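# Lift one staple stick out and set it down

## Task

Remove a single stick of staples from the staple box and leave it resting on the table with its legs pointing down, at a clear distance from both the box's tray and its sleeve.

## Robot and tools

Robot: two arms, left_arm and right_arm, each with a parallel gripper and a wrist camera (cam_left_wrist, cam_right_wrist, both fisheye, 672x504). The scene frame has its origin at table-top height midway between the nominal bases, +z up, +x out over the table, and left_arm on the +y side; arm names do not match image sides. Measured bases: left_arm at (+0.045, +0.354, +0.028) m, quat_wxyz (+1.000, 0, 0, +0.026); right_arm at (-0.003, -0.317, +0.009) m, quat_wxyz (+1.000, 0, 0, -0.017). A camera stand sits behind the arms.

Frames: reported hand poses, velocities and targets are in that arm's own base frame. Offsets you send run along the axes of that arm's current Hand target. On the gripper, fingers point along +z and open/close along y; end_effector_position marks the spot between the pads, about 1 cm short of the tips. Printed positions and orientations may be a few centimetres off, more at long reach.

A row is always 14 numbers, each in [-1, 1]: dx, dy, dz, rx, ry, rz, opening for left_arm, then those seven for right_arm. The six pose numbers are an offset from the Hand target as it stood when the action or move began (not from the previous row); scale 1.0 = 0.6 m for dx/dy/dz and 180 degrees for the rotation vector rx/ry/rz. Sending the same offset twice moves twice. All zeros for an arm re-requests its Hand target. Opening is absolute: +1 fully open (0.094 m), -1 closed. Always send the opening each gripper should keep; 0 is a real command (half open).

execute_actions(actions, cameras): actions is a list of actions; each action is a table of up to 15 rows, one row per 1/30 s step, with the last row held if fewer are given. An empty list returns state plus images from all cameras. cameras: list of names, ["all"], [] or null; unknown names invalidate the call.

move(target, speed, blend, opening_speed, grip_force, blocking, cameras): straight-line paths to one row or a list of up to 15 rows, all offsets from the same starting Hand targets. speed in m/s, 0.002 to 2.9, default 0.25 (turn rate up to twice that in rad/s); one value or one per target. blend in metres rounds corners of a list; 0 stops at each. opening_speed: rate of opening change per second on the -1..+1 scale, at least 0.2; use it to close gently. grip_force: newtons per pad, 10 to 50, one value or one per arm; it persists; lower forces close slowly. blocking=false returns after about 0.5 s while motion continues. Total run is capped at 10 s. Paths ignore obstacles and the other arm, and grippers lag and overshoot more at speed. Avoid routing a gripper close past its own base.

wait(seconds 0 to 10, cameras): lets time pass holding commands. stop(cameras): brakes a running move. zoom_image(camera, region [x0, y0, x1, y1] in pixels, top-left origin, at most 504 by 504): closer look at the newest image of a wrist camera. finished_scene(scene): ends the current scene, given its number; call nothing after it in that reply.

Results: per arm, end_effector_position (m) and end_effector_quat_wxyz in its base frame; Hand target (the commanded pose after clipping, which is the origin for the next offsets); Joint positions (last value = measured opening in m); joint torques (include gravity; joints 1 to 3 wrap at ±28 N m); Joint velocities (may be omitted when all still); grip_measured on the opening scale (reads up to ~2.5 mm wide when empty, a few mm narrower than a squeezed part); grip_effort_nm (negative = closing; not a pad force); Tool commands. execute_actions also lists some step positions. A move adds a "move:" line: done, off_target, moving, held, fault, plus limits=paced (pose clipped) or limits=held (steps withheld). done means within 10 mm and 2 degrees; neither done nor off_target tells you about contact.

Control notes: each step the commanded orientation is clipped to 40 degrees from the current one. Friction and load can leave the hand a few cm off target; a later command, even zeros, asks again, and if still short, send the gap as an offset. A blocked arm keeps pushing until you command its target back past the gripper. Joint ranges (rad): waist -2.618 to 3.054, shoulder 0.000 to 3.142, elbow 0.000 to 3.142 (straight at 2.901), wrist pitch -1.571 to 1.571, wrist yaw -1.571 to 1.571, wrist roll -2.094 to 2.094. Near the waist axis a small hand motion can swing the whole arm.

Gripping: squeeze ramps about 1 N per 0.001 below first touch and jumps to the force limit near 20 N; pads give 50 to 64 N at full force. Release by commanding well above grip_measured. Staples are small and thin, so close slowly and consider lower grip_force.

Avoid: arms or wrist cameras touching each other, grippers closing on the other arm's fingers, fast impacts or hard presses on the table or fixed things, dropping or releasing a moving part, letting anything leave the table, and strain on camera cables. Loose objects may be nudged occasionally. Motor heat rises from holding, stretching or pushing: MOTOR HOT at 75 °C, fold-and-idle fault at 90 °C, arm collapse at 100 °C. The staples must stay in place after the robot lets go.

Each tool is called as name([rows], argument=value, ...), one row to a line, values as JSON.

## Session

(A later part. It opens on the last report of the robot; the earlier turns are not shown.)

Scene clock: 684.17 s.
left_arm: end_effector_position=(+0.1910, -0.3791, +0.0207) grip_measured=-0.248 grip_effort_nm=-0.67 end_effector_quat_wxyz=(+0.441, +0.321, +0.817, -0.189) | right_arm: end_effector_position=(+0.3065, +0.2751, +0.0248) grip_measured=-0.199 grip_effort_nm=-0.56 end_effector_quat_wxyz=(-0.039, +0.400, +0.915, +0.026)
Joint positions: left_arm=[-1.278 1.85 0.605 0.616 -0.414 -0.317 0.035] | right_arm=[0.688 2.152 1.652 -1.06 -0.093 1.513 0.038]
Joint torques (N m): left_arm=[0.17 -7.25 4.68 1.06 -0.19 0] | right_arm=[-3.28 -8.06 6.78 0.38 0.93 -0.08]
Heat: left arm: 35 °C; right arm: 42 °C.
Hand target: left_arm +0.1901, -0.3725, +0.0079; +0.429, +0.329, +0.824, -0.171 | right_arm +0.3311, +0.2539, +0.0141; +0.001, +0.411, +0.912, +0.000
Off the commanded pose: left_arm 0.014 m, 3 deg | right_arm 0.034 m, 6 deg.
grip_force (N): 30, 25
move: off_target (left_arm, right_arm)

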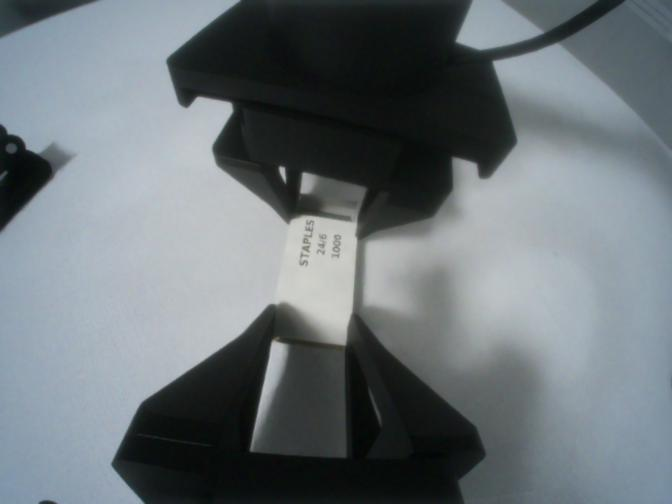

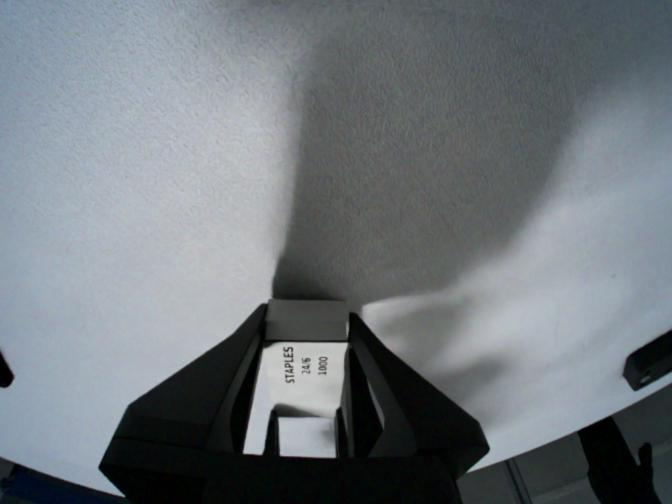

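move(target=[0, 0, 0, 0, 0, 0, -0.4, 0.06, -0.007, 0, 0, 0, 0, -0.4], speed=0.05)

move(target=[0, 0, 0, 0, 0, 0, -0.4, 0, 0, 0, 0, 0, 0, 0.1], speed=0.05, opening_speed=0.5, cameras=["all"])

zoom_image(camera="cam_right_wrist", region=[230, 270, 380, 420])

zoom_image(camera="cam_left_wrist", region=[250, 130, 400, 280])

Scene clock: 698.57 s.
left_arm: end_effector_position=(+0.1896, -0.3764, +0.0163) grip_measured=-0.248 grip_effort_nm=-0.68 end_effector_quat_wxyz=(+0.434, +0.326, +0.820, -0.183) | right_arm: end_effector_position=(+0.3029, +0.2798, +0.0241) grip_measured=-0.199 grip_effort_nm=-0.56 end_effector_quat_wxyz=(-0.008, +0.405, +0.914, +0.012)
Joint positions: left_arm=[-1.278 1.85 0.605 0.593 -0.411 -0.317 0.035] | right_arm=[0.732 2.152 1.652 -1.056 -0.025 1.567 0.038]
Joint torques (N m): left_arm=[0.17 -7.13 4.72 1.26 -0.21 -0.02] | right_arm=[0.64 -9.06 4.74 0.5 0.26 0.28]
Heat: left arm: 34 °C; right arm: 41 °C.
Hand target: left_arm +0.1901, -0.3725, +0.0079; +0.429, +0.329, +0.824, -0.171 | right_arm +0.3042, +0.2781, +0.0140; +0.001, +0.411, +0.912, +0.000
Off the commanded pose: left_arm 0.009 m, 2 deg | right_arm 0.010 m, 2 deg.
grip_force (N): 30, 25
move: done

Scene clock: 699.77 s.
left_arm: end_effector_position=(+0.1896, -0.3764, +0.0162) grip_measured=-0.248 grip_effort_nm=-0.68 end_effector_quat_wxyz=(+0.434, +0.326, +0.820, -0.182) | right_arm: end_effector_position=(+0.3037, +0.2790, +0.0241) grip_measured=+0.098 grip_effort_nm=0.10 end_effector_quat_wxyz=(-0.006, +0.409, +0.912, +0.011)
Joint positions: left_arm=[-1.278 1.85 0.605 0.593 -0.411 -0.317 0.035] | right_arm=[0.732 2.152 1.652 -1.056 -0.019 1.576 0.052]
Joint torques (N m): left_arm=[0.16 -7.1 4.74 1.27 -0.22 -0.01] | right_arm=[0.49 -8.96 4.62 0.5 0.19 0.16]
Heat: left arm: 34 °C; right arm: 41 °C.
Hand target: left_arm +0.1901, -0.3725, +0.0079; +0.428, +0.329, +0.824, -0.171 | right_arm +0.3042, +0.2781, +0.0140; +0.001, +0.411, +0.912, +0.000
Off the commanded pose: left_arm 0.009 m, 2 deg | right_arm 0.010 m, 1 deg.
grip_force (N): 30, 25
move: done

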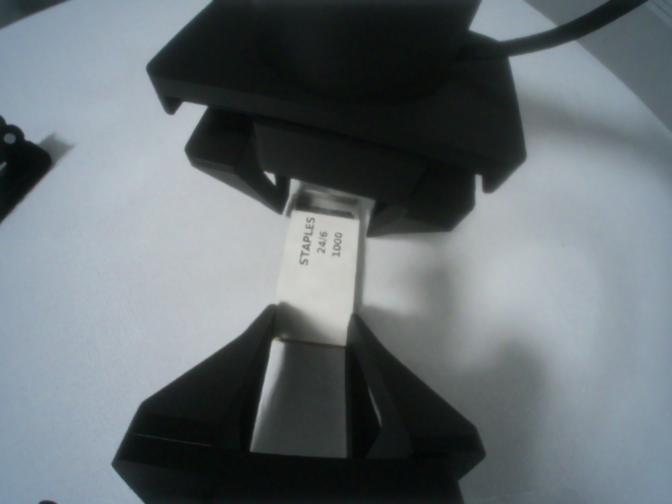

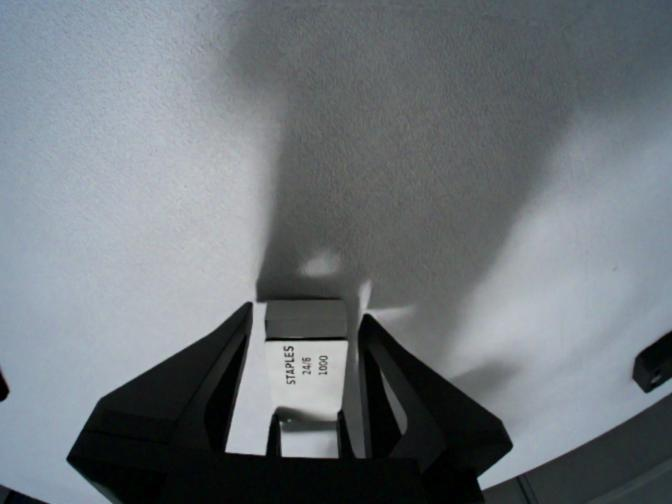

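Scaled by 3.360 from the camera's 672x504 image, which has a finer 960x720 frame.

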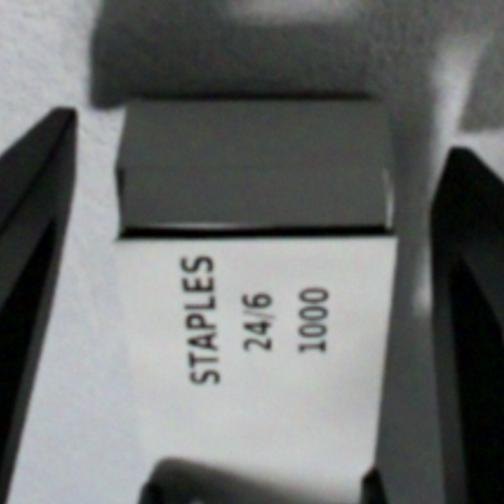

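Scaled by 3.360 from the camera's 672x504 image, which has a finer 960x720 frame.

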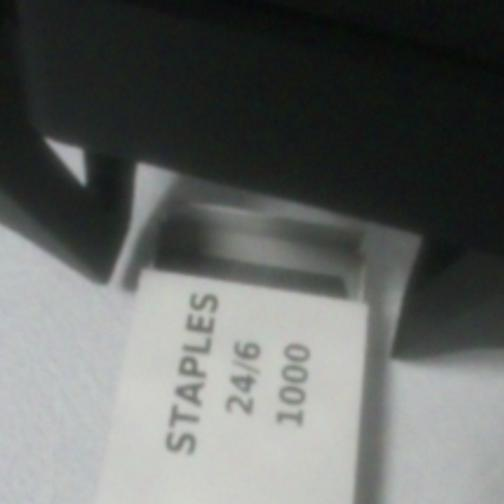

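move(target=[0, 0, 0, 0, 0, 0, -0.4, -0.013, 0.002, 0, 0, 0, -0.049, 0.1], speed=0.05, cameras=["all"])

zoom_image(camera="cam_right_wrist", region=[230, 270, 380, 420])

zoom_image(camera="cam_left_wrist", region=[250, 130, 400, 280])

Scene clock: 732.77 s.
left_arm: end_effector_position=(+0.1896, -0.3764, +0.0162) grip_measured=-0.248 grip_effort_nm=-0.68 end_effector_quat_wxyz=(+0.434, +0.326, +0.820, -0.182) | right_arm: end_effector_position=(+0.3050, +0.2777, +0.0241) grip_measured=+0.098 grip_effort_nm=0.10 end_effector_quat_wxyz=(-0.004, +0.339, +0.941, +0.011)
Joint positions: left_arm=[-1.278 1.85 0.605 0.593 -0.411 -0.317 0.035] | right_arm=[0.728 2.152 1.652 -1.056 -0.018 1.42 0.052]
Joint torques (N m): left_arm=[0.23 -7.1 4.72 1.27 -0.21 0] | right_arm=[-0.76 -8.73 5.16 0.44 0.26 -0.02]
Heat: left arm: 34 °C; right arm: 41 °C.
Hand target: left_arm +0.1901, -0.3725, +0.0079; +0.428, +0.329, +0.824, -0.171 | right_arm +0.3103, +0.2731, +0.0140; +0.001, +0.340, +0.940, +0.000
Off the commanded pose: left_arm 0.009 m, 2 deg | right_arm 0.012 m, 1 deg.
grip_force (N): 30, 25
move: off_target (right_arm)

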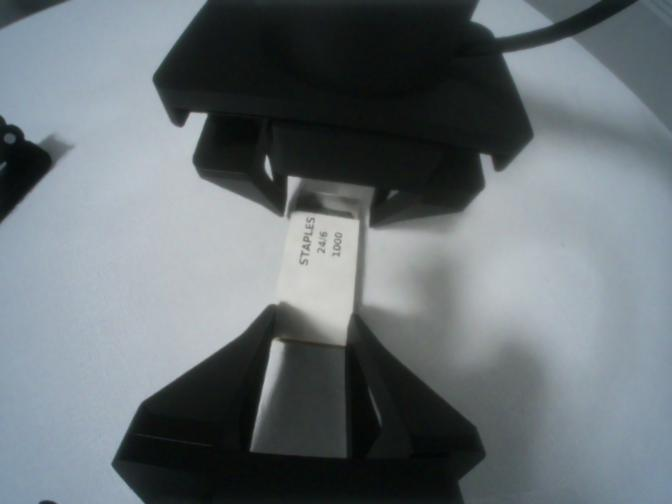

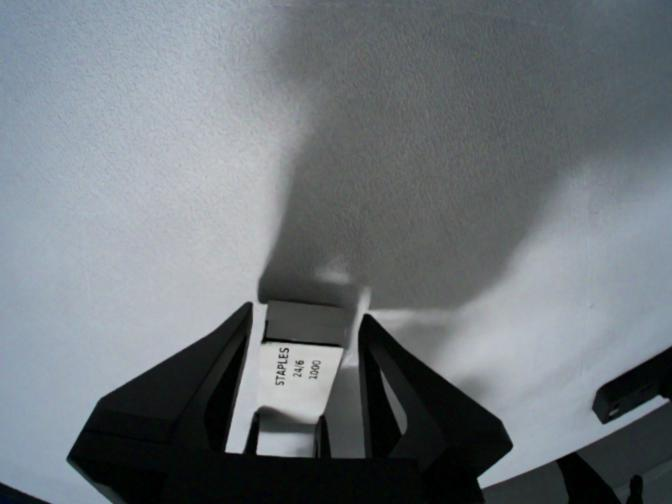

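Scaled by 3.360 from the camera's 672x504 image, which has a finer 960x720 frame.

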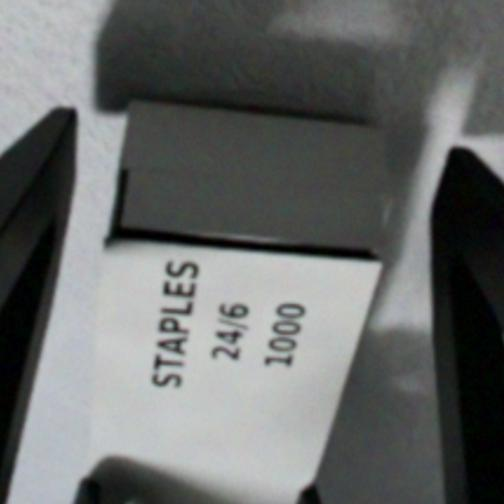

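Scaled by 3.360 from the camera's 672x504 image, which has a finer 960x720 frame.

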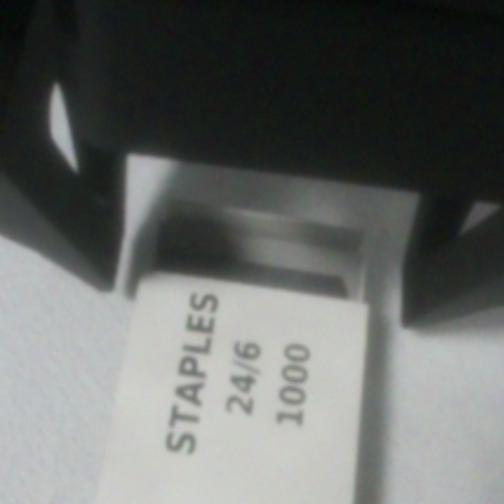

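move(target=[0, 0, 0, 0, 0, 0, -0.4, -0.011, 0, 0, 0, 0, -0.01, 0.1], speed=0.05, cameras=["cam_left_wrist"])

zoom_image(camera="cam_left_wrist", region=[250, 130, 400, 280])

Scene clock: 737.40 s.
left_arm: end_effector_position=(+0.1896, -0.3764, +0.0162) grip_measured=-0.248 grip_effort_nm=-0.68 end_effector_quat_wxyz=(+0.434, +0.326, +0.820, -0.182) | right_arm: end_effector_position=(+0.3097, +0.2724, +0.0241) grip_measured=+0.098 grip_effort_nm=0.10 end_effector_quat_wxyz=(-0.004, +0.325, +0.946, +0.011)
Joint positions: left_arm=[-1.278 1.85 0.605 0.593 -0.411 -0.317 0.035] | right_arm=[0.711 2.152 1.652 -1.056 -0.018 1.373 0.052]
Joint torques (N m): left_arm=[0.16 -7.16 4.72 1.27 -0.21 0] | right_arm=[-0.62 -8.39 5.6 0.47 0.23 -0.07]
Heat: left arm: 34 °C; right arm: 41 °C.
Hand target: left_arm +0.1901, -0.3725, +0.0079; +0.428, +0.329, +0.824, -0.171 | right_arm +0.3153, +0.2689, +0.0141; +0.001, +0.325, +0.946, +0.000
Off the commanded pose: left_arm 0.009 m, 2 deg | right_arm 0.012 m, 1 deg.
grip_force (N): 30, 25
move: off_target (right_arm)
Images, in order (width x height): cam_left_wrist 672x504.

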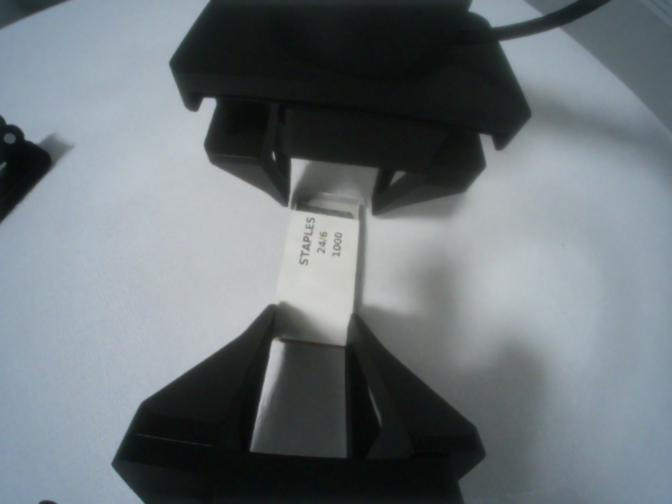

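Scaled by 3.360 from the camera's 672x504 image, which has a finer 960x720 frame.

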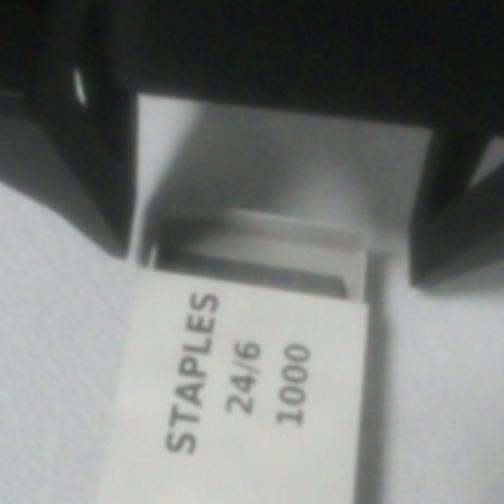

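move(target=[0, 0, 0, 0, 0, 0, -0.4, 0, 0.004, 0, 0, 0, 0, -0.4], speed=0.05, opening_speed=0.5, cameras=["all"])

move(target=[0, 0, 0, 0, 0, 0, -0.4, -0.067, 0, 0, 0, 0, 0, -0.4], speed=0.04, cameras=["all"])

zoom_image(camera="cam_right_wrist", region=[230, 270, 380, 420])

zoom_image(camera="cam_left_wrist", region=[250, 100, 400, 250])

Scene clock: 747.70 s.
left_arm: end_effector_position=(+0.1893, -0.3766, +0.0161) grip_measured=-0.248 grip_effort_nm=-0.67 end_effector_quat_wxyz=(+0.433, +0.326, +0.820, -0.183) | right_arm: end_effector_position=(+0.3088, +0.2717, +0.0198) grip_measured=-0.230 grip_effort_nm=-0.50 end_effector_quat_wxyz=(-0.007, +0.324, +0.946, +0.006)
Joint positions: left_arm=[-1.278 1.85 0.605 0.593 -0.409 -0.317 0.035] | right_arm=[0.711 2.163 1.652 -1.056 -0.018 1.372 0.036]
Joint torques (N m): left_arm=[0.18 -7.15 4.75 1.27 -0.23 0] | right_arm=[-0.5 -8.54 6.65 0.35 0.2 -0.01]
Heat: left arm: 34 °C; right arm: 41 °C.
Hand target: left_arm +0.1901, -0.3725, +0.0079; +0.428, +0.329, +0.824, -0.171 | right_arm +0.3168, +0.2708, +0.0141; +0.001, +0.325, +0.946, +0.000
Off the commanded pose: left_arm 0.009 m, 2 deg | right_arm 0.010 m, 1 deg.
grip_force (N): 30, 25
move: done

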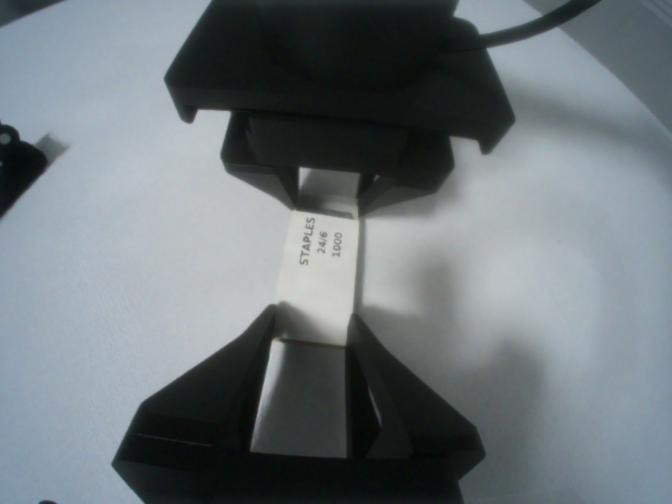

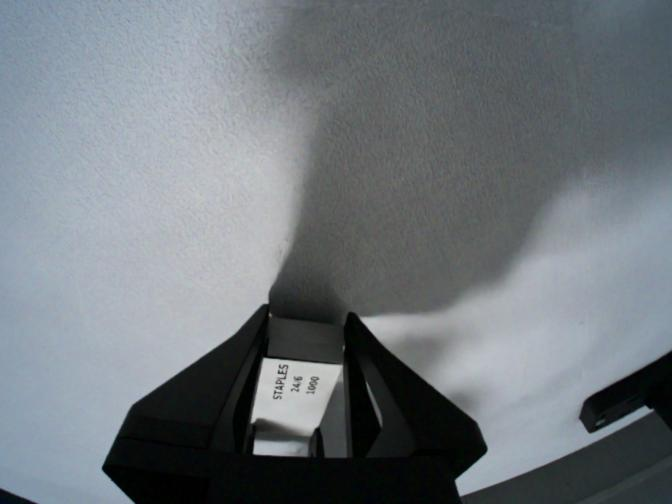

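Scene clock: 749.10 s.
left_arm: end_effector_position=(+0.1929, -0.3808, +0.0243) grip_measured=-0.249 grip_effort_nm=-0.68 end_effector_quat_wxyz=(+0.448, +0.316, +0.814, -0.192) | right_arm: end_effector_position=(+0.3189, +0.2668, +0.0229) grip_measured=-0.231 grip_effort_nm=-0.56 end_effector_quat_wxyz=(-0.043, +0.314, +0.948, +0.023)
Joint positions: left_arm=[-1.278 1.85 0.607 0.628 -0.423 -0.317 0.035] | right_arm=[0.653 2.191 1.708 -1.098 -0.096 1.291 0.036]
Joint torques (N m): left_arm=[0.18 -7.35 4.51 0.96 -0.11 -0.01] | right_arm=[-3.54 -8.57 7.25 0.46 0.95 -0.13]
Heat: left arm: 34 °C; right arm: 41 °C.
Hand target: left_arm +0.1900, -0.3726, +0.0079; +0.429, +0.329, +0.824, -0.171 | right_arm +0.3485, +0.2460, +0.0142; +0.001, +0.325, +0.946, +0.000
Off the commanded pose: left_arm 0.019 m, 4 deg | right_arm 0.037 m, 6 deg.
grip_force (N): 30, 25
move: off_target (left_arm, right_arm)

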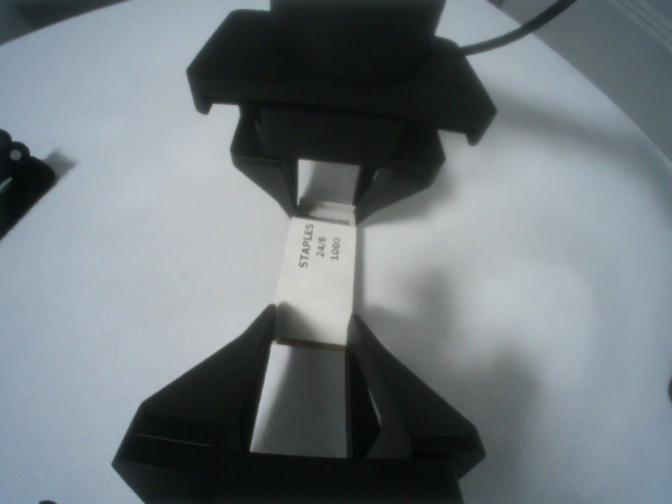

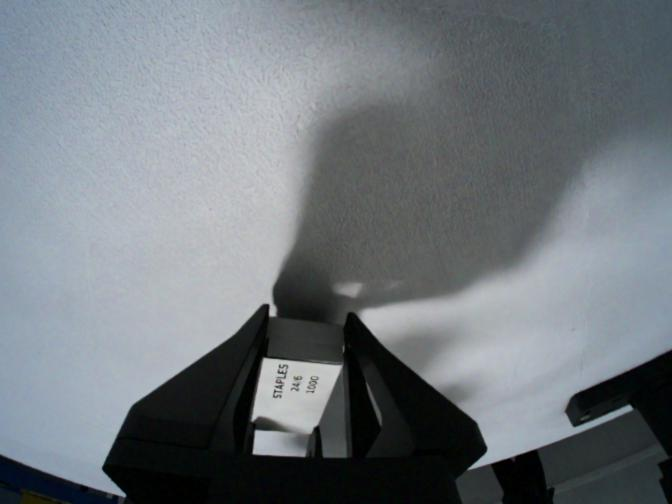

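Scaled by 3.360 from the camera's 672x504 image, which has a finer 960x720 frame.

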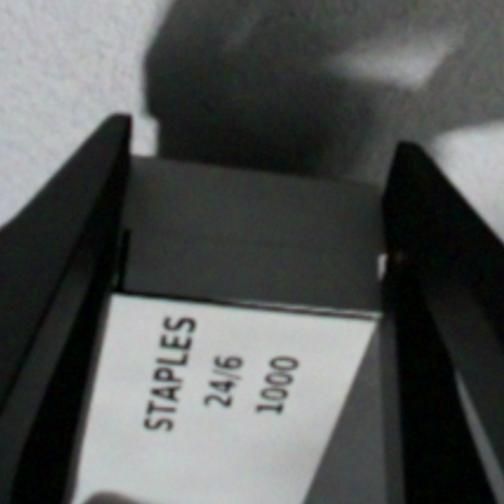

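Scaled by 3.360 from the camera's 672x504 image, which has a finer 960x720 frame.

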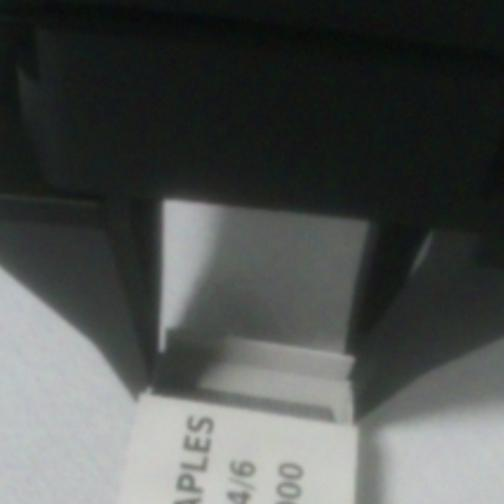

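move(target=[0, 0, -0.013, 0, 0, 0, -0.4, -0.02, 0, 0, 0, 0, 0, -0.5], speed=0.03, cameras=["all"])

zoom_image(camera="cam_left_wrist", region=[250, 100, 400, 250])

Scene clock: 761.20 s.
left_arm: end_effector_position=(+0.1942, -0.3810, +0.0261) grip_measured=-0.249 grip_effort_nm=-0.68 end_effector_quat_wxyz=(+0.452, +0.313, +0.813, -0.192) | right_arm: end_effector_position=(+0.3210, +0.2662, +0.0238) grip_measured=-0.231 grip_effort_nm=-0.57 end_effector_quat_wxyz=(-0.056, +0.310, +0.949, +0.028)
Joint positions: left_arm=[-1.278 1.85 0.607 0.636 -0.43 -0.317 0.035] | right_arm=[0.637 2.203 1.728 -1.115 -0.123 1.268 0.036]
Joint torques (N m): left_arm=[-0.8 -10.04 3.25 0.74 -0.11 -0.07] | right_arm=[-4.57 -8.61 7.24 0.52 1.19 -0.15]
Heat: left arm: 34 °C; right arm: 41 °C.
Hand target: left_arm +0.1854, -0.3682, +0.0124; +0.429, +0.329, +0.824, -0.171 | right_arm +0.3579, +0.2386, +0.0142; +0.001, +0.325, +0.946, +0.000
Off the commanded pose: left_arm 0.021 m, 4 deg | right_arm 0.047 m, 7 deg.
grip_force (N): 30, 25
move: off_target (left_arm, right_arm)

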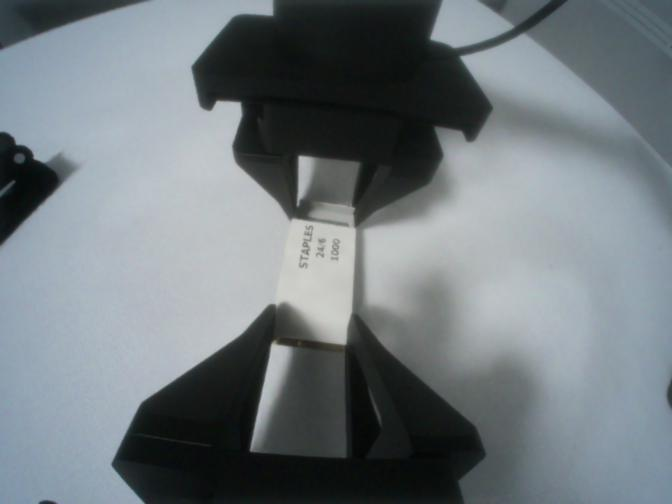

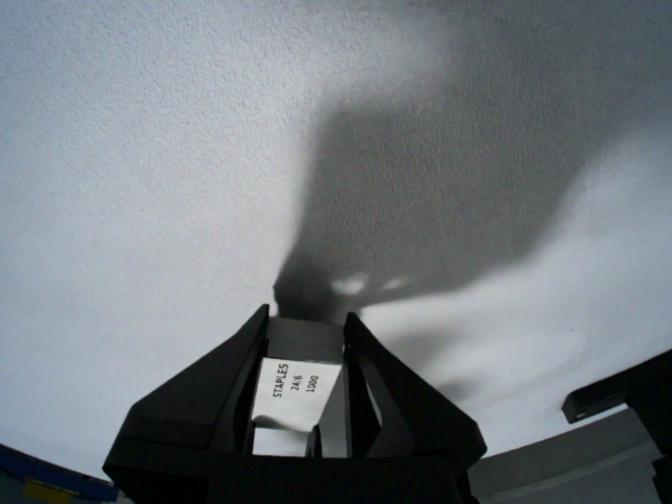

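Scaled by 3.360 from the camera's 672x504 image, which has a finer 960x720 frame.

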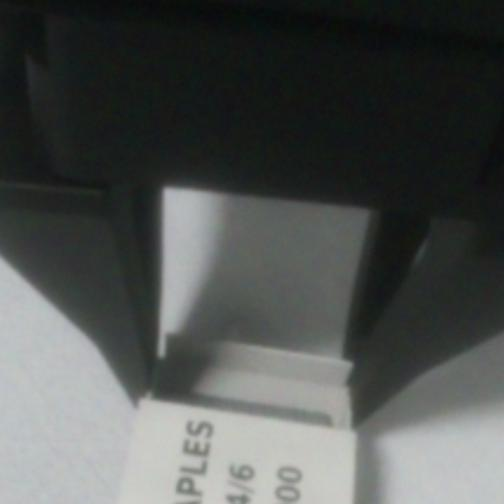

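move(target=[0.0052, -0.0053, 0.0228, 0, 0, 0, -0.4, 0.0737, -0.0027, 0, 0, 0, 0, -0.4], speed=0.04, grip_force=[12, 25])

move(target=[0, 0, 0, 0, 0, 0, -0.4, -0.05, 0, 0, 0, 0, 0, -0.4], speed=0.03, cameras=["all"])

zoom_image(camera="cam_left_wrist", region=[250, 100, 400, 250])

Scene clock: 777.70 s.
left_arm: end_effector_position=(+0.1915, -0.3794, +0.0128) grip_measured=-0.237 grip_effort_nm=-0.35 end_effector_quat_wxyz=(+0.439, +0.322, +0.818, -0.185) | right_arm: end_effector_position=(+0.3160, +0.2686, +0.0158) grip_measured=-0.231 grip_effort_nm=-0.57 end_effector_quat_wxyz=(-0.024, +0.321, +0.947, +0.004)
Joint positions: left_arm=[-1.278 1.882 0.608 0.635 -0.417 -0.317 0.036] | right_arm=[0.682 2.203 1.7 -1.087 -0.045 1.335 0.036]
Joint torques (N m): left_arm=[-0.23 -7.01 5.38 1.08 -0.19 -0.04] | right_arm=[0.28 -11.55 3.55 0.61 0.47 0.17]
Heat: left arm: 33 °C; right arm: 40 °C.
Hand target: left_arm +0.1900, -0.3770, +0.0020; +0.429, +0.329, +0.824, -0.171 | right_arm +0.3221, +0.2646, +0.0142; +0.001, +0.325, +0.946, +0.000
Off the commanded pose: left_arm 0.011 m, 2 deg | right_arm 0.007 m, 3 deg.
grip_force (N): 12, 25
move: off_target (left_arm, right_arm)

Scene clock: 779.07 s.
left_arm: end_effector_position=(+0.1934, -0.3830, +0.0172) grip_measured=-0.237 grip_effort_nm=-0.35 end_effector_quat_wxyz=(+0.445, +0.318, +0.816, -0.189) | right_arm: end_effector_position=(+0.3200, +0.2645, +0.0164) grip_measured=-0.231 grip_effort_nm=-0.57 end_effector_quat_wxyz=(-0.040, +0.314, +0.948, +0.016)
Joint positions: left_arm=[-1.278 1.882 0.618 0.64 -0.422 -0.317 0.036] | right_arm=[0.652 2.203 1.701 -1.087 -0.083 1.291 0.036]
Joint torques (N m): left_arm=[-0.28 -7.16 4.67 1.04 -0.15 -0.03] | right_arm=[-3.3 -9.91 6.76 0.42 0.85 -0.12]
Heat: left arm: 33 °C; right arm: 40 °C.
Hand target: left_arm +0.1901, -0.3770, +0.0020; +0.429, +0.329, +0.824, -0.171 | right_arm +0.3458, +0.2461, +0.0142; +0.001, +0.325, +0.946, +0.000
Off the commanded pose: left_arm 0.017 m, 3 deg | right_arm 0.032 m, 5 deg.
grip_force (N): 12, 25
move: off_target (left_arm, right_arm)

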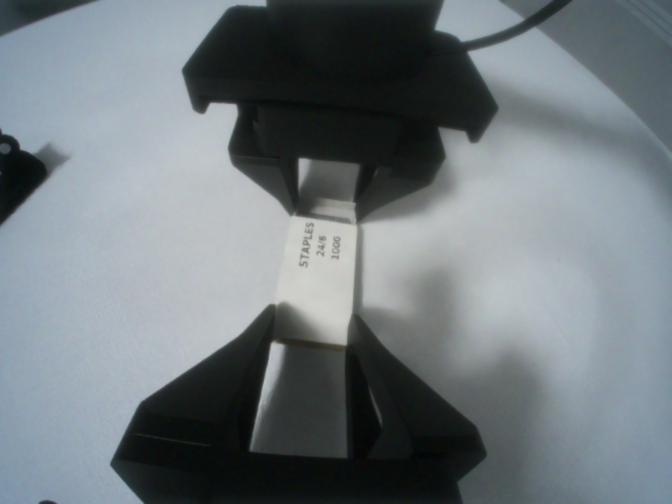

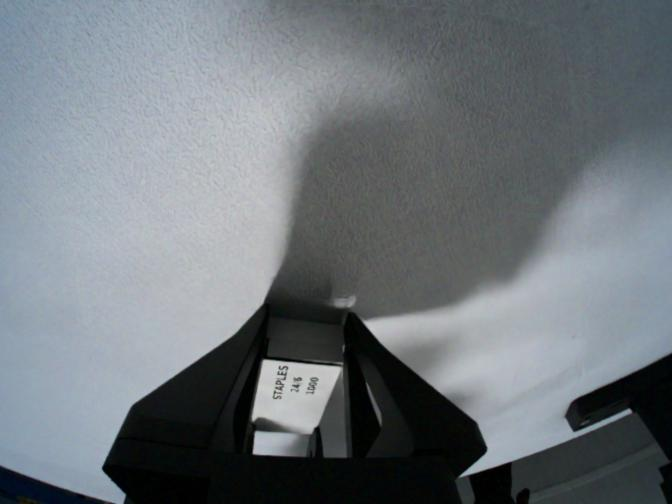

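Scaled by 3.360 from the camera's 672x504 image, which has a finer 960x720 frame.

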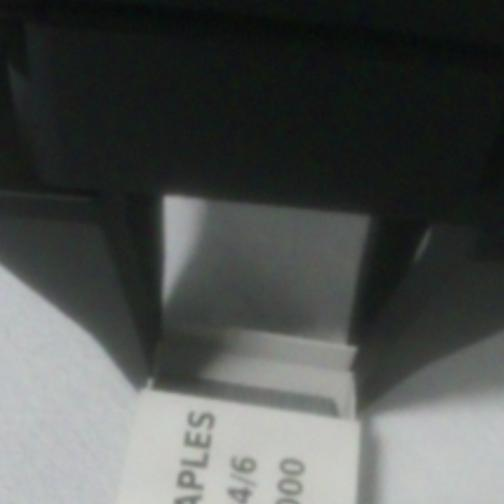

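move(target=[0, 0, 0, 0, 0, 0, -0.4, 0.045, 0, 0, 0, 0, 0, -0.4], speed=0.04)

move(target=[0, 0, 0, 0, 0, 0, 0.2, 0, 0, 0, 0, 0, 0, -0.4], opening_speed=0.5, cameras=["all"])

Scene clock: 808.33 s.
left_arm: end_effector_position=(+0.1929, -0.3818, +0.0147) grip_measured=-0.237 grip_effort_nm=-0.35 end_effector_quat_wxyz=(+0.442, +0.320, +0.817, -0.186) | right_arm: end_effector_position=(+0.3178, +0.2667, +0.0159) grip_measured=-0.231 grip_effort_nm=-0.56 end_effector_quat_wxyz=(-0.025, +0.319, +0.947, +0.005)
Joint positions: left_arm=[-1.278 1.885 0.618 0.633 -0.421 -0.317 0.036] | right_arm=[0.675 2.203 1.701 -1.087 -0.047 1.325 0.036]
Joint torques (N m): left_arm=[-0.27 -7.32 4.67 1.1 -0.16 -0.02] | right_arm=[0.21 -11.36 3.77 0.62 0.46 0.2]
Motor temperatures (°C): left_arm=[26 31 33 31 24 25 25] | right_arm=[25 40 31 23 28 27 25]
Heat: left arm: 33 °C; right arm: 40 °C.
Hand target: left_arm +0.1900, -0.3770, +0.0021; +0.429, +0.329, +0.824, -0.171 | right_arm +0.3244, +0.2628, +0.0141; +0.001, +0.325, +0.946, +0.000
Off the commanded pose: left_arm 0.014 m, 3 deg | right_arm 0.008 m, 3 deg.
grip_force (N): 12, 25
move: off_target (left_arm, right_arm)

Scene clock: 809.73 s.
left_arm: end_effector_position=(+0.1923, -0.3803, +0.0123) grip_measured=+0.198 grip_effort_nm=0.09 end_effector_quat_wxyz=(+0.438, +0.322, +0.819, -0.182) | right_arm: end_effector_position=(+0.3180, +0.2666, +0.0159) grip_measured=-0.231 grip_effort_nm=-0.57 end_effector_quat_wxyz=(-0.024, +0.320, +0.947, +0.005)
Joint positions: left_arm=[-1.278 1.885 0.618 0.621 -0.42 -0.317 0.056] | right_arm=[0.675 2.203 1.701 -1.087 -0.046 1.328 0.036]
Joint torques (N m): left_arm=[-0.25 -7.27 4.7 1.21 -0.18 -0.04] | right_arm=[0.36 -11.37 3.82 0.62 0.48 0.2]
Heat: left arm: 33 °C; right arm: 40 °C.
Hand target: left_arm +0.1901, -0.3770, +0.0021; +0.429, +0.329, +0.824, -0.171 | right_arm +0.3245, +0.2627, +0.0141; +0.001, +0.325, +0.946, +0.000
Off the commanded pose: left_arm 0.011 m, 2 deg | right_arm 0.008 m, 3 deg.
grip_force (N): 12, 25
move: off_target (left_arm, right_arm)

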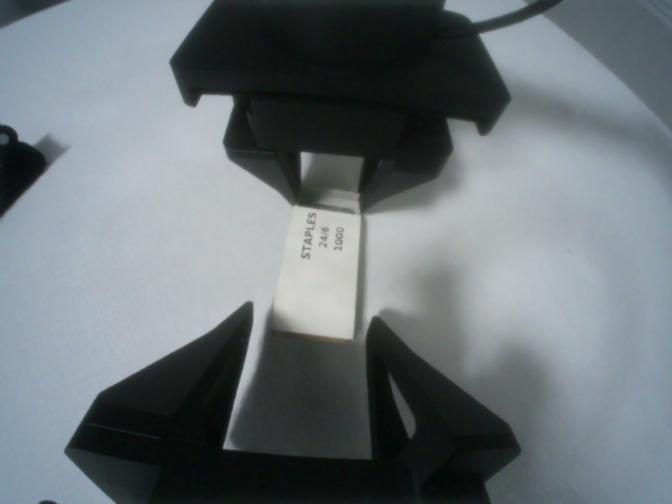

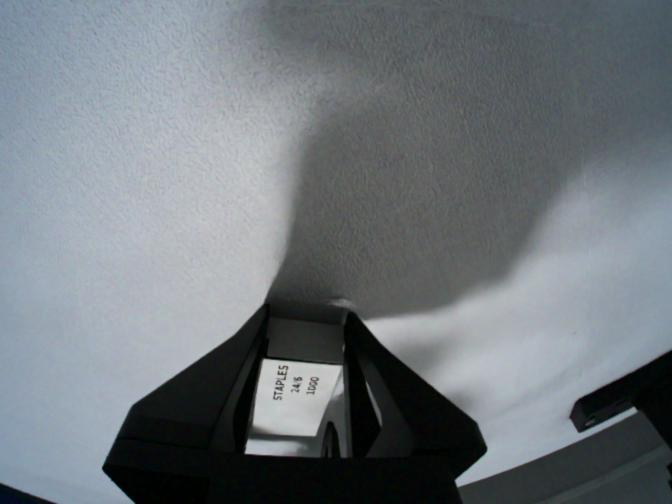

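move(target=[0, 0, 0, 0, 0, 0, 0.2, -0.05, 0, 0, 0, 0, 0, -0.4], speed=0.04, cameras=["all"])

zoom_image(camera="cam_left_wrist", region=[220, 100, 420, 300])

Scene clock: 813.03 s.
left_arm: end_effector_position=(+0.1923, -0.3803, +0.0123) grip_measured=+0.198 grip_effort_nm=0.09 end_effector_quat_wxyz=(+0.438, +0.322, +0.819, -0.182) | right_arm: end_effector_position=(+0.3386, +0.2437, +0.0175) grip_measured=-0.231 grip_effort_nm=-0.56 end_effector_quat_wxyz=(-0.010, +0.326, +0.945, +0.000)
Joint positions: left_arm=[-1.278 1.885 0.618 0.621 -0.42 -0.317 0.056] | right_arm=[0.614 2.203 1.708 -1.087 -0.017 1.279 0.036]
Joint torques (N m): left_arm=[-0.25 -7.24 4.7 1.21 -0.17 -0.03] | right_arm=[-0.38 -9.43 6.84 0.45 0.17 -0.04]
Heat: left arm: 33 °C; right arm: 40 °C.
Hand target: left_arm +0.1901, -0.3770, +0.0021; +0.429, +0.329, +0.824, -0.171 | right_arm +0.3482, +0.2443, +0.0142; +0.001, +0.325, +0.946, +0.000
Off the commanded pose: left_arm 0.011 m, 2 deg | right_arm 0.010 m, 1 deg.
grip_force (N): 12, 25
move: off_target (left_arm)

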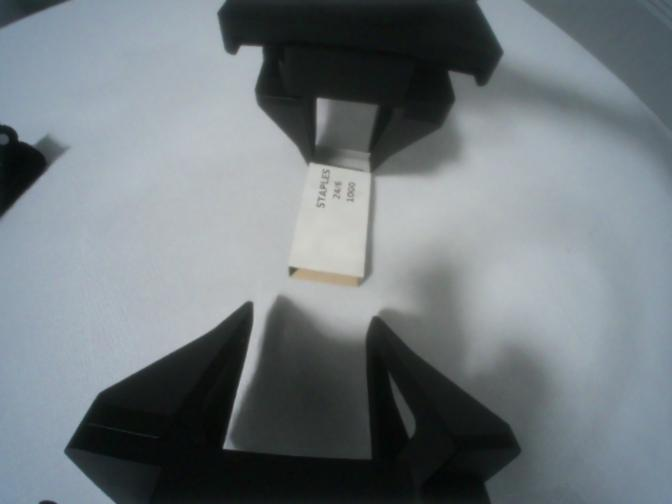

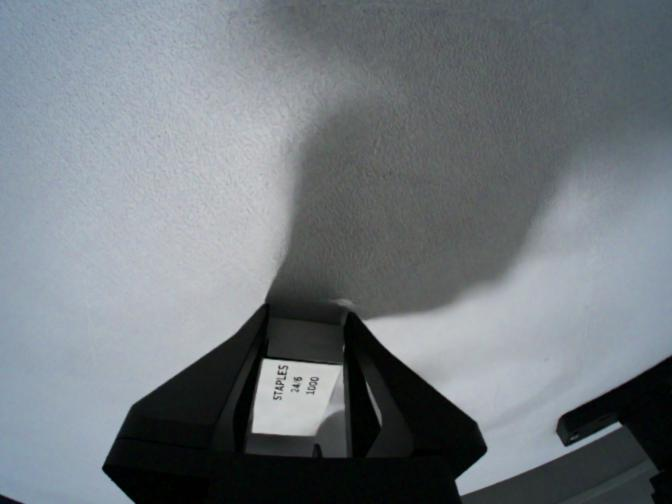

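Scaled by 2.520 from the camera's 672x504 image, which has a finer 960x720 frame.

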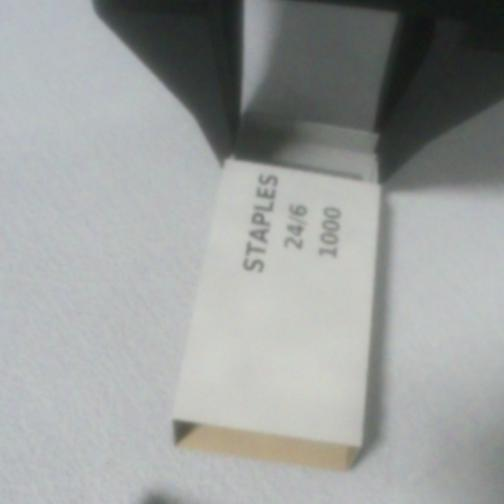

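move(target=[0, 0, 0, 0, 0, 0, 0.2, 0, 0, 0, 0, 0, 0, 0.1], opening_speed=0.5)

move([
  [0, 0, -0.05, 0, 0, 0, 0.2, 0, 0, -0.13, 0, 0, 0, 0.1],
  [0, 0, -0.1, 0, 0, 0, 0.2, 0, 0, -0.13, 0, 0, -0.5, -1],
], cameras=["all"])

Scene clock: 841.00 s.
left_arm: end_effector_position=(+0.1923, -0.3803, +0.0123) grip_measured=+0.198 grip_effort_nm=0.09 end_effector_quat_wxyz=(+0.438, +0.322, +0.819, -0.182) | right_arm: end_effector_position=(+0.3386, +0.2436, +0.0175) grip_measured=+0.098 grip_effort_nm=0.10 end_effector_quat_wxyz=(-0.010, +0.326, +0.945, +0.000)
Joint positions: left_arm=[-1.278 1.885 0.618 0.621 -0.42 -0.317 0.056] | right_arm=[0.614 2.203 1.708 -1.087 -0.017 1.278 0.052]
Joint torques (N m): left_arm=[-0.24 -7.25 4.72 1.21 -0.17 -0.04] | right_arm=[-0.25 -9.39 6.94 0.39 0.2 -0.02]
Heat: left arm: 33 °C; right arm: 40 °C.
Hand target: left_arm +0.1901, -0.3770, +0.0021; +0.429, +0.329, +0.824, -0.171 | right_arm +0.3482, +0.2443, +0.0142; +0.001, +0.325, +0.946, +0.000
Off the commanded pose: left_arm 0.011 m, 2 deg | right_arm 0.010 m, 1 deg.
grip_force (N): 12, 25
move: off_target (left_arm)

Scene clock: 849.60 s.
left_arm: end_effector_position=(+0.1561, -0.3471, +0.0339) grip_measured=+0.198 grip_effort_nm=0.09 end_effector_quat_wxyz=(+0.426, +0.331, +0.824, -0.174) | right_arm: end_effector_position=(+0.3444, +0.2449, +0.0806) grip_measured=-0.989 grip_effort_nm=-0.52 end_effector_quat_wxyz=(-0.011, -0.437, +0.900, +0.000)
Joint positions: left_arm=[-1.372 1.648 0.503 0.437 -0.481 -0.383 0.056] | right_arm=[0.614 2.203 1.961 -1.351 -0.004 -0.29 0.001]
Joint torques (N m): left_arm=[-0.76 -8.7 4.44 1.14 -0.35 -0.08] | right_arm=[-0.16 -12.42 6.75 0.11 0.09 -0.05]
Heat: left arm: 33 °C; right arm: 40 °C.
Hand target: left_arm +0.1545, -0.3430, +0.0365; +0.429, +0.329, +0.824, -0.171 | right_arm +0.3479, +0.2443, +0.0922; +0.001, -0.439, +0.899, -0.001
Off the commanded pose: left_arm 0.005 m, 0 deg | right_arm 0.012 m, 1 deg.
grip_force (N): 12, 25
move: off_target (right_arm); target 2's new opening was sent with right_arm's hand 0.012 m and 1 deg from that target

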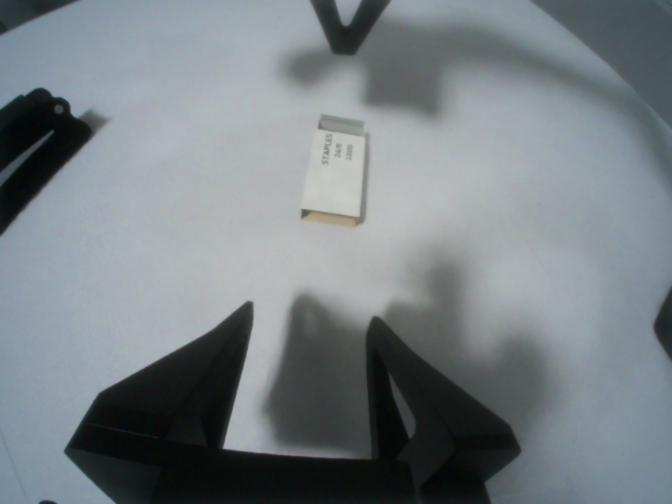

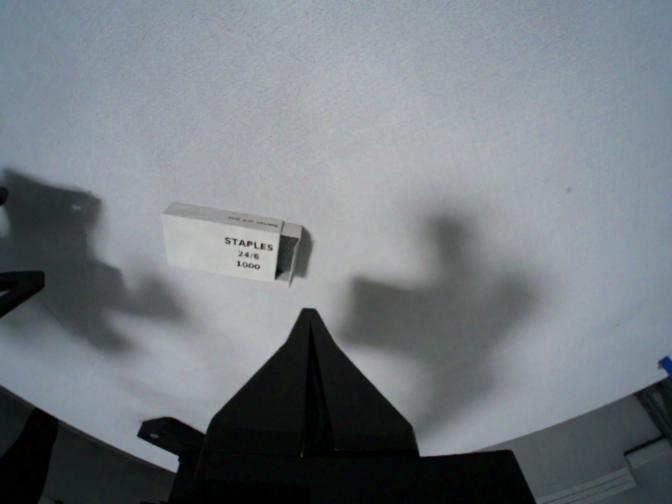

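zoom_image(camera="cam_right_wrist", region=[220, 200, 340, 320])

zoom_image(camera="cam_left_wrist", region=[280, 90, 400, 210])

Scaled by 4.200 from the camera's 672x504 image, which has a finer 960x720 frame.

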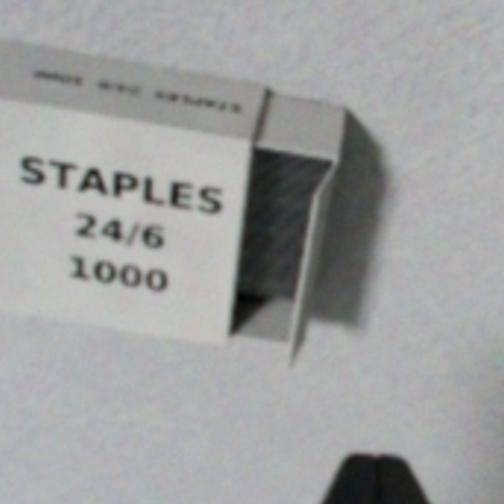

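Scaled by 4.200 from the camera's 672x504 image, which has a finer 960x720 frame.

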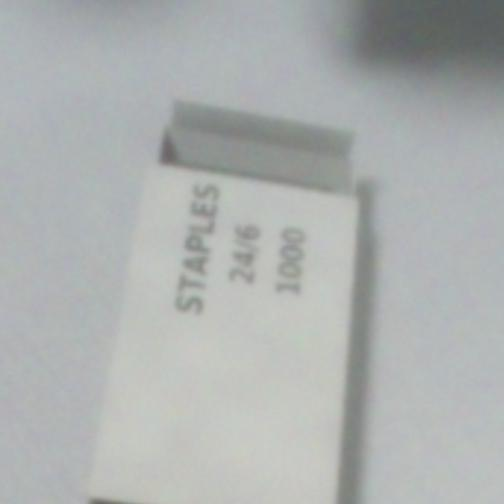

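move(target=[0, 0, 0, 0, 0, 0, 0.2, 0.0133, 0.0338, 0.07, 0, 0, 0, -1], cameras=["all"], speed=0.1)

zoom_image(camera="cam_right_wrist", region=[240, 240, 360, 360])

zoom_image(camera="cam_left_wrist", region=[260, 60, 420, 220])

Scene clock: 881.60 s.
left_arm: end_effector_position=(+0.1561, -0.3471, +0.0339) grip_measured=+0.198 grip_effort_nm=0.09 end_effector_quat_wxyz=(+0.426, +0.331, +0.824, -0.174) | right_arm: end_effector_position=(+0.3219, +0.2452, +0.0314) grip_measured=-0.990 grip_effort_nm=-0.56 end_effector_quat_wxyz=(-0.032, -0.440, +0.898, -0.004)
Joint positions: left_arm=[-1.372 1.648 0.503 0.437 -0.481 -0.383 0.056] | right_arm=[0.647 2.195 1.749 -1.19 -0.004 -0.264 0]
Joint torques (N m): left_arm=[-0.77 -8.68 4.44 1.14 -0.35 -0.09] | right_arm=[0.32 -14.95 4.52 0.37 0.04 0.11]
Heat: left arm: 33 °C; right arm: 43 °C.
Hand target: left_arm +0.1545, -0.3430, +0.0365; +0.429, +0.329, +0.824, -0.171 | right_arm +0.3271, +0.2504, +0.0501; +0.001, -0.439, +0.899, -0.001
Off the commanded pose: left_arm 0.005 m, 1 deg | right_arm 0.020 m, 4 deg.
grip_force (N): 12, 25
move: off_target (right_arm)

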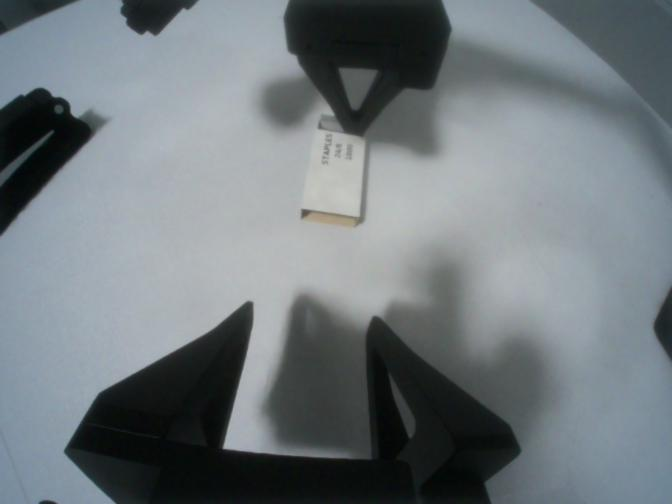

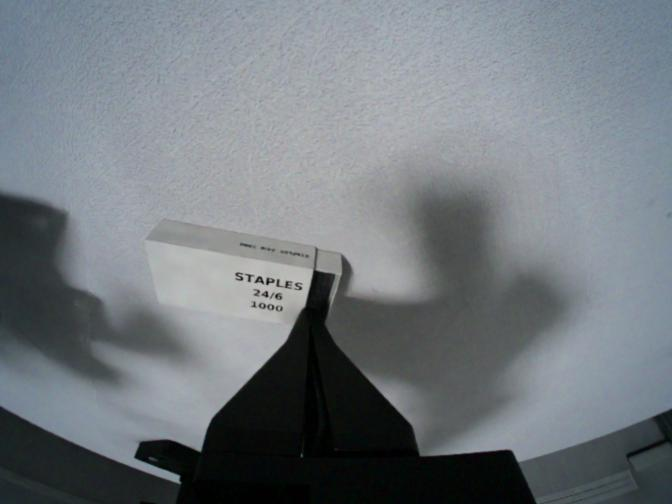

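Scaled by 4.200 from the camera's 672x504 image, which has a finer 960x720 frame.

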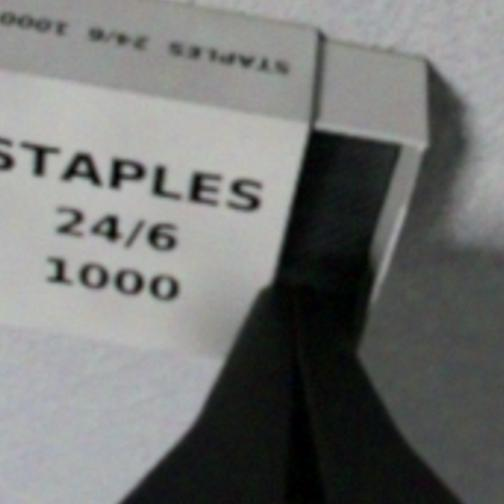

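Scaled by 3.150 from the camera's 672x504 image, which has a finer 960x720 frame.

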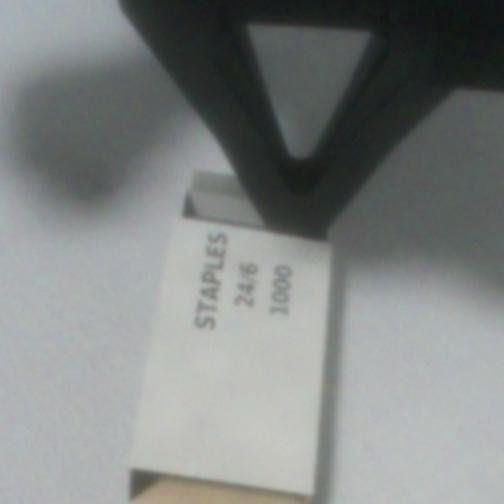

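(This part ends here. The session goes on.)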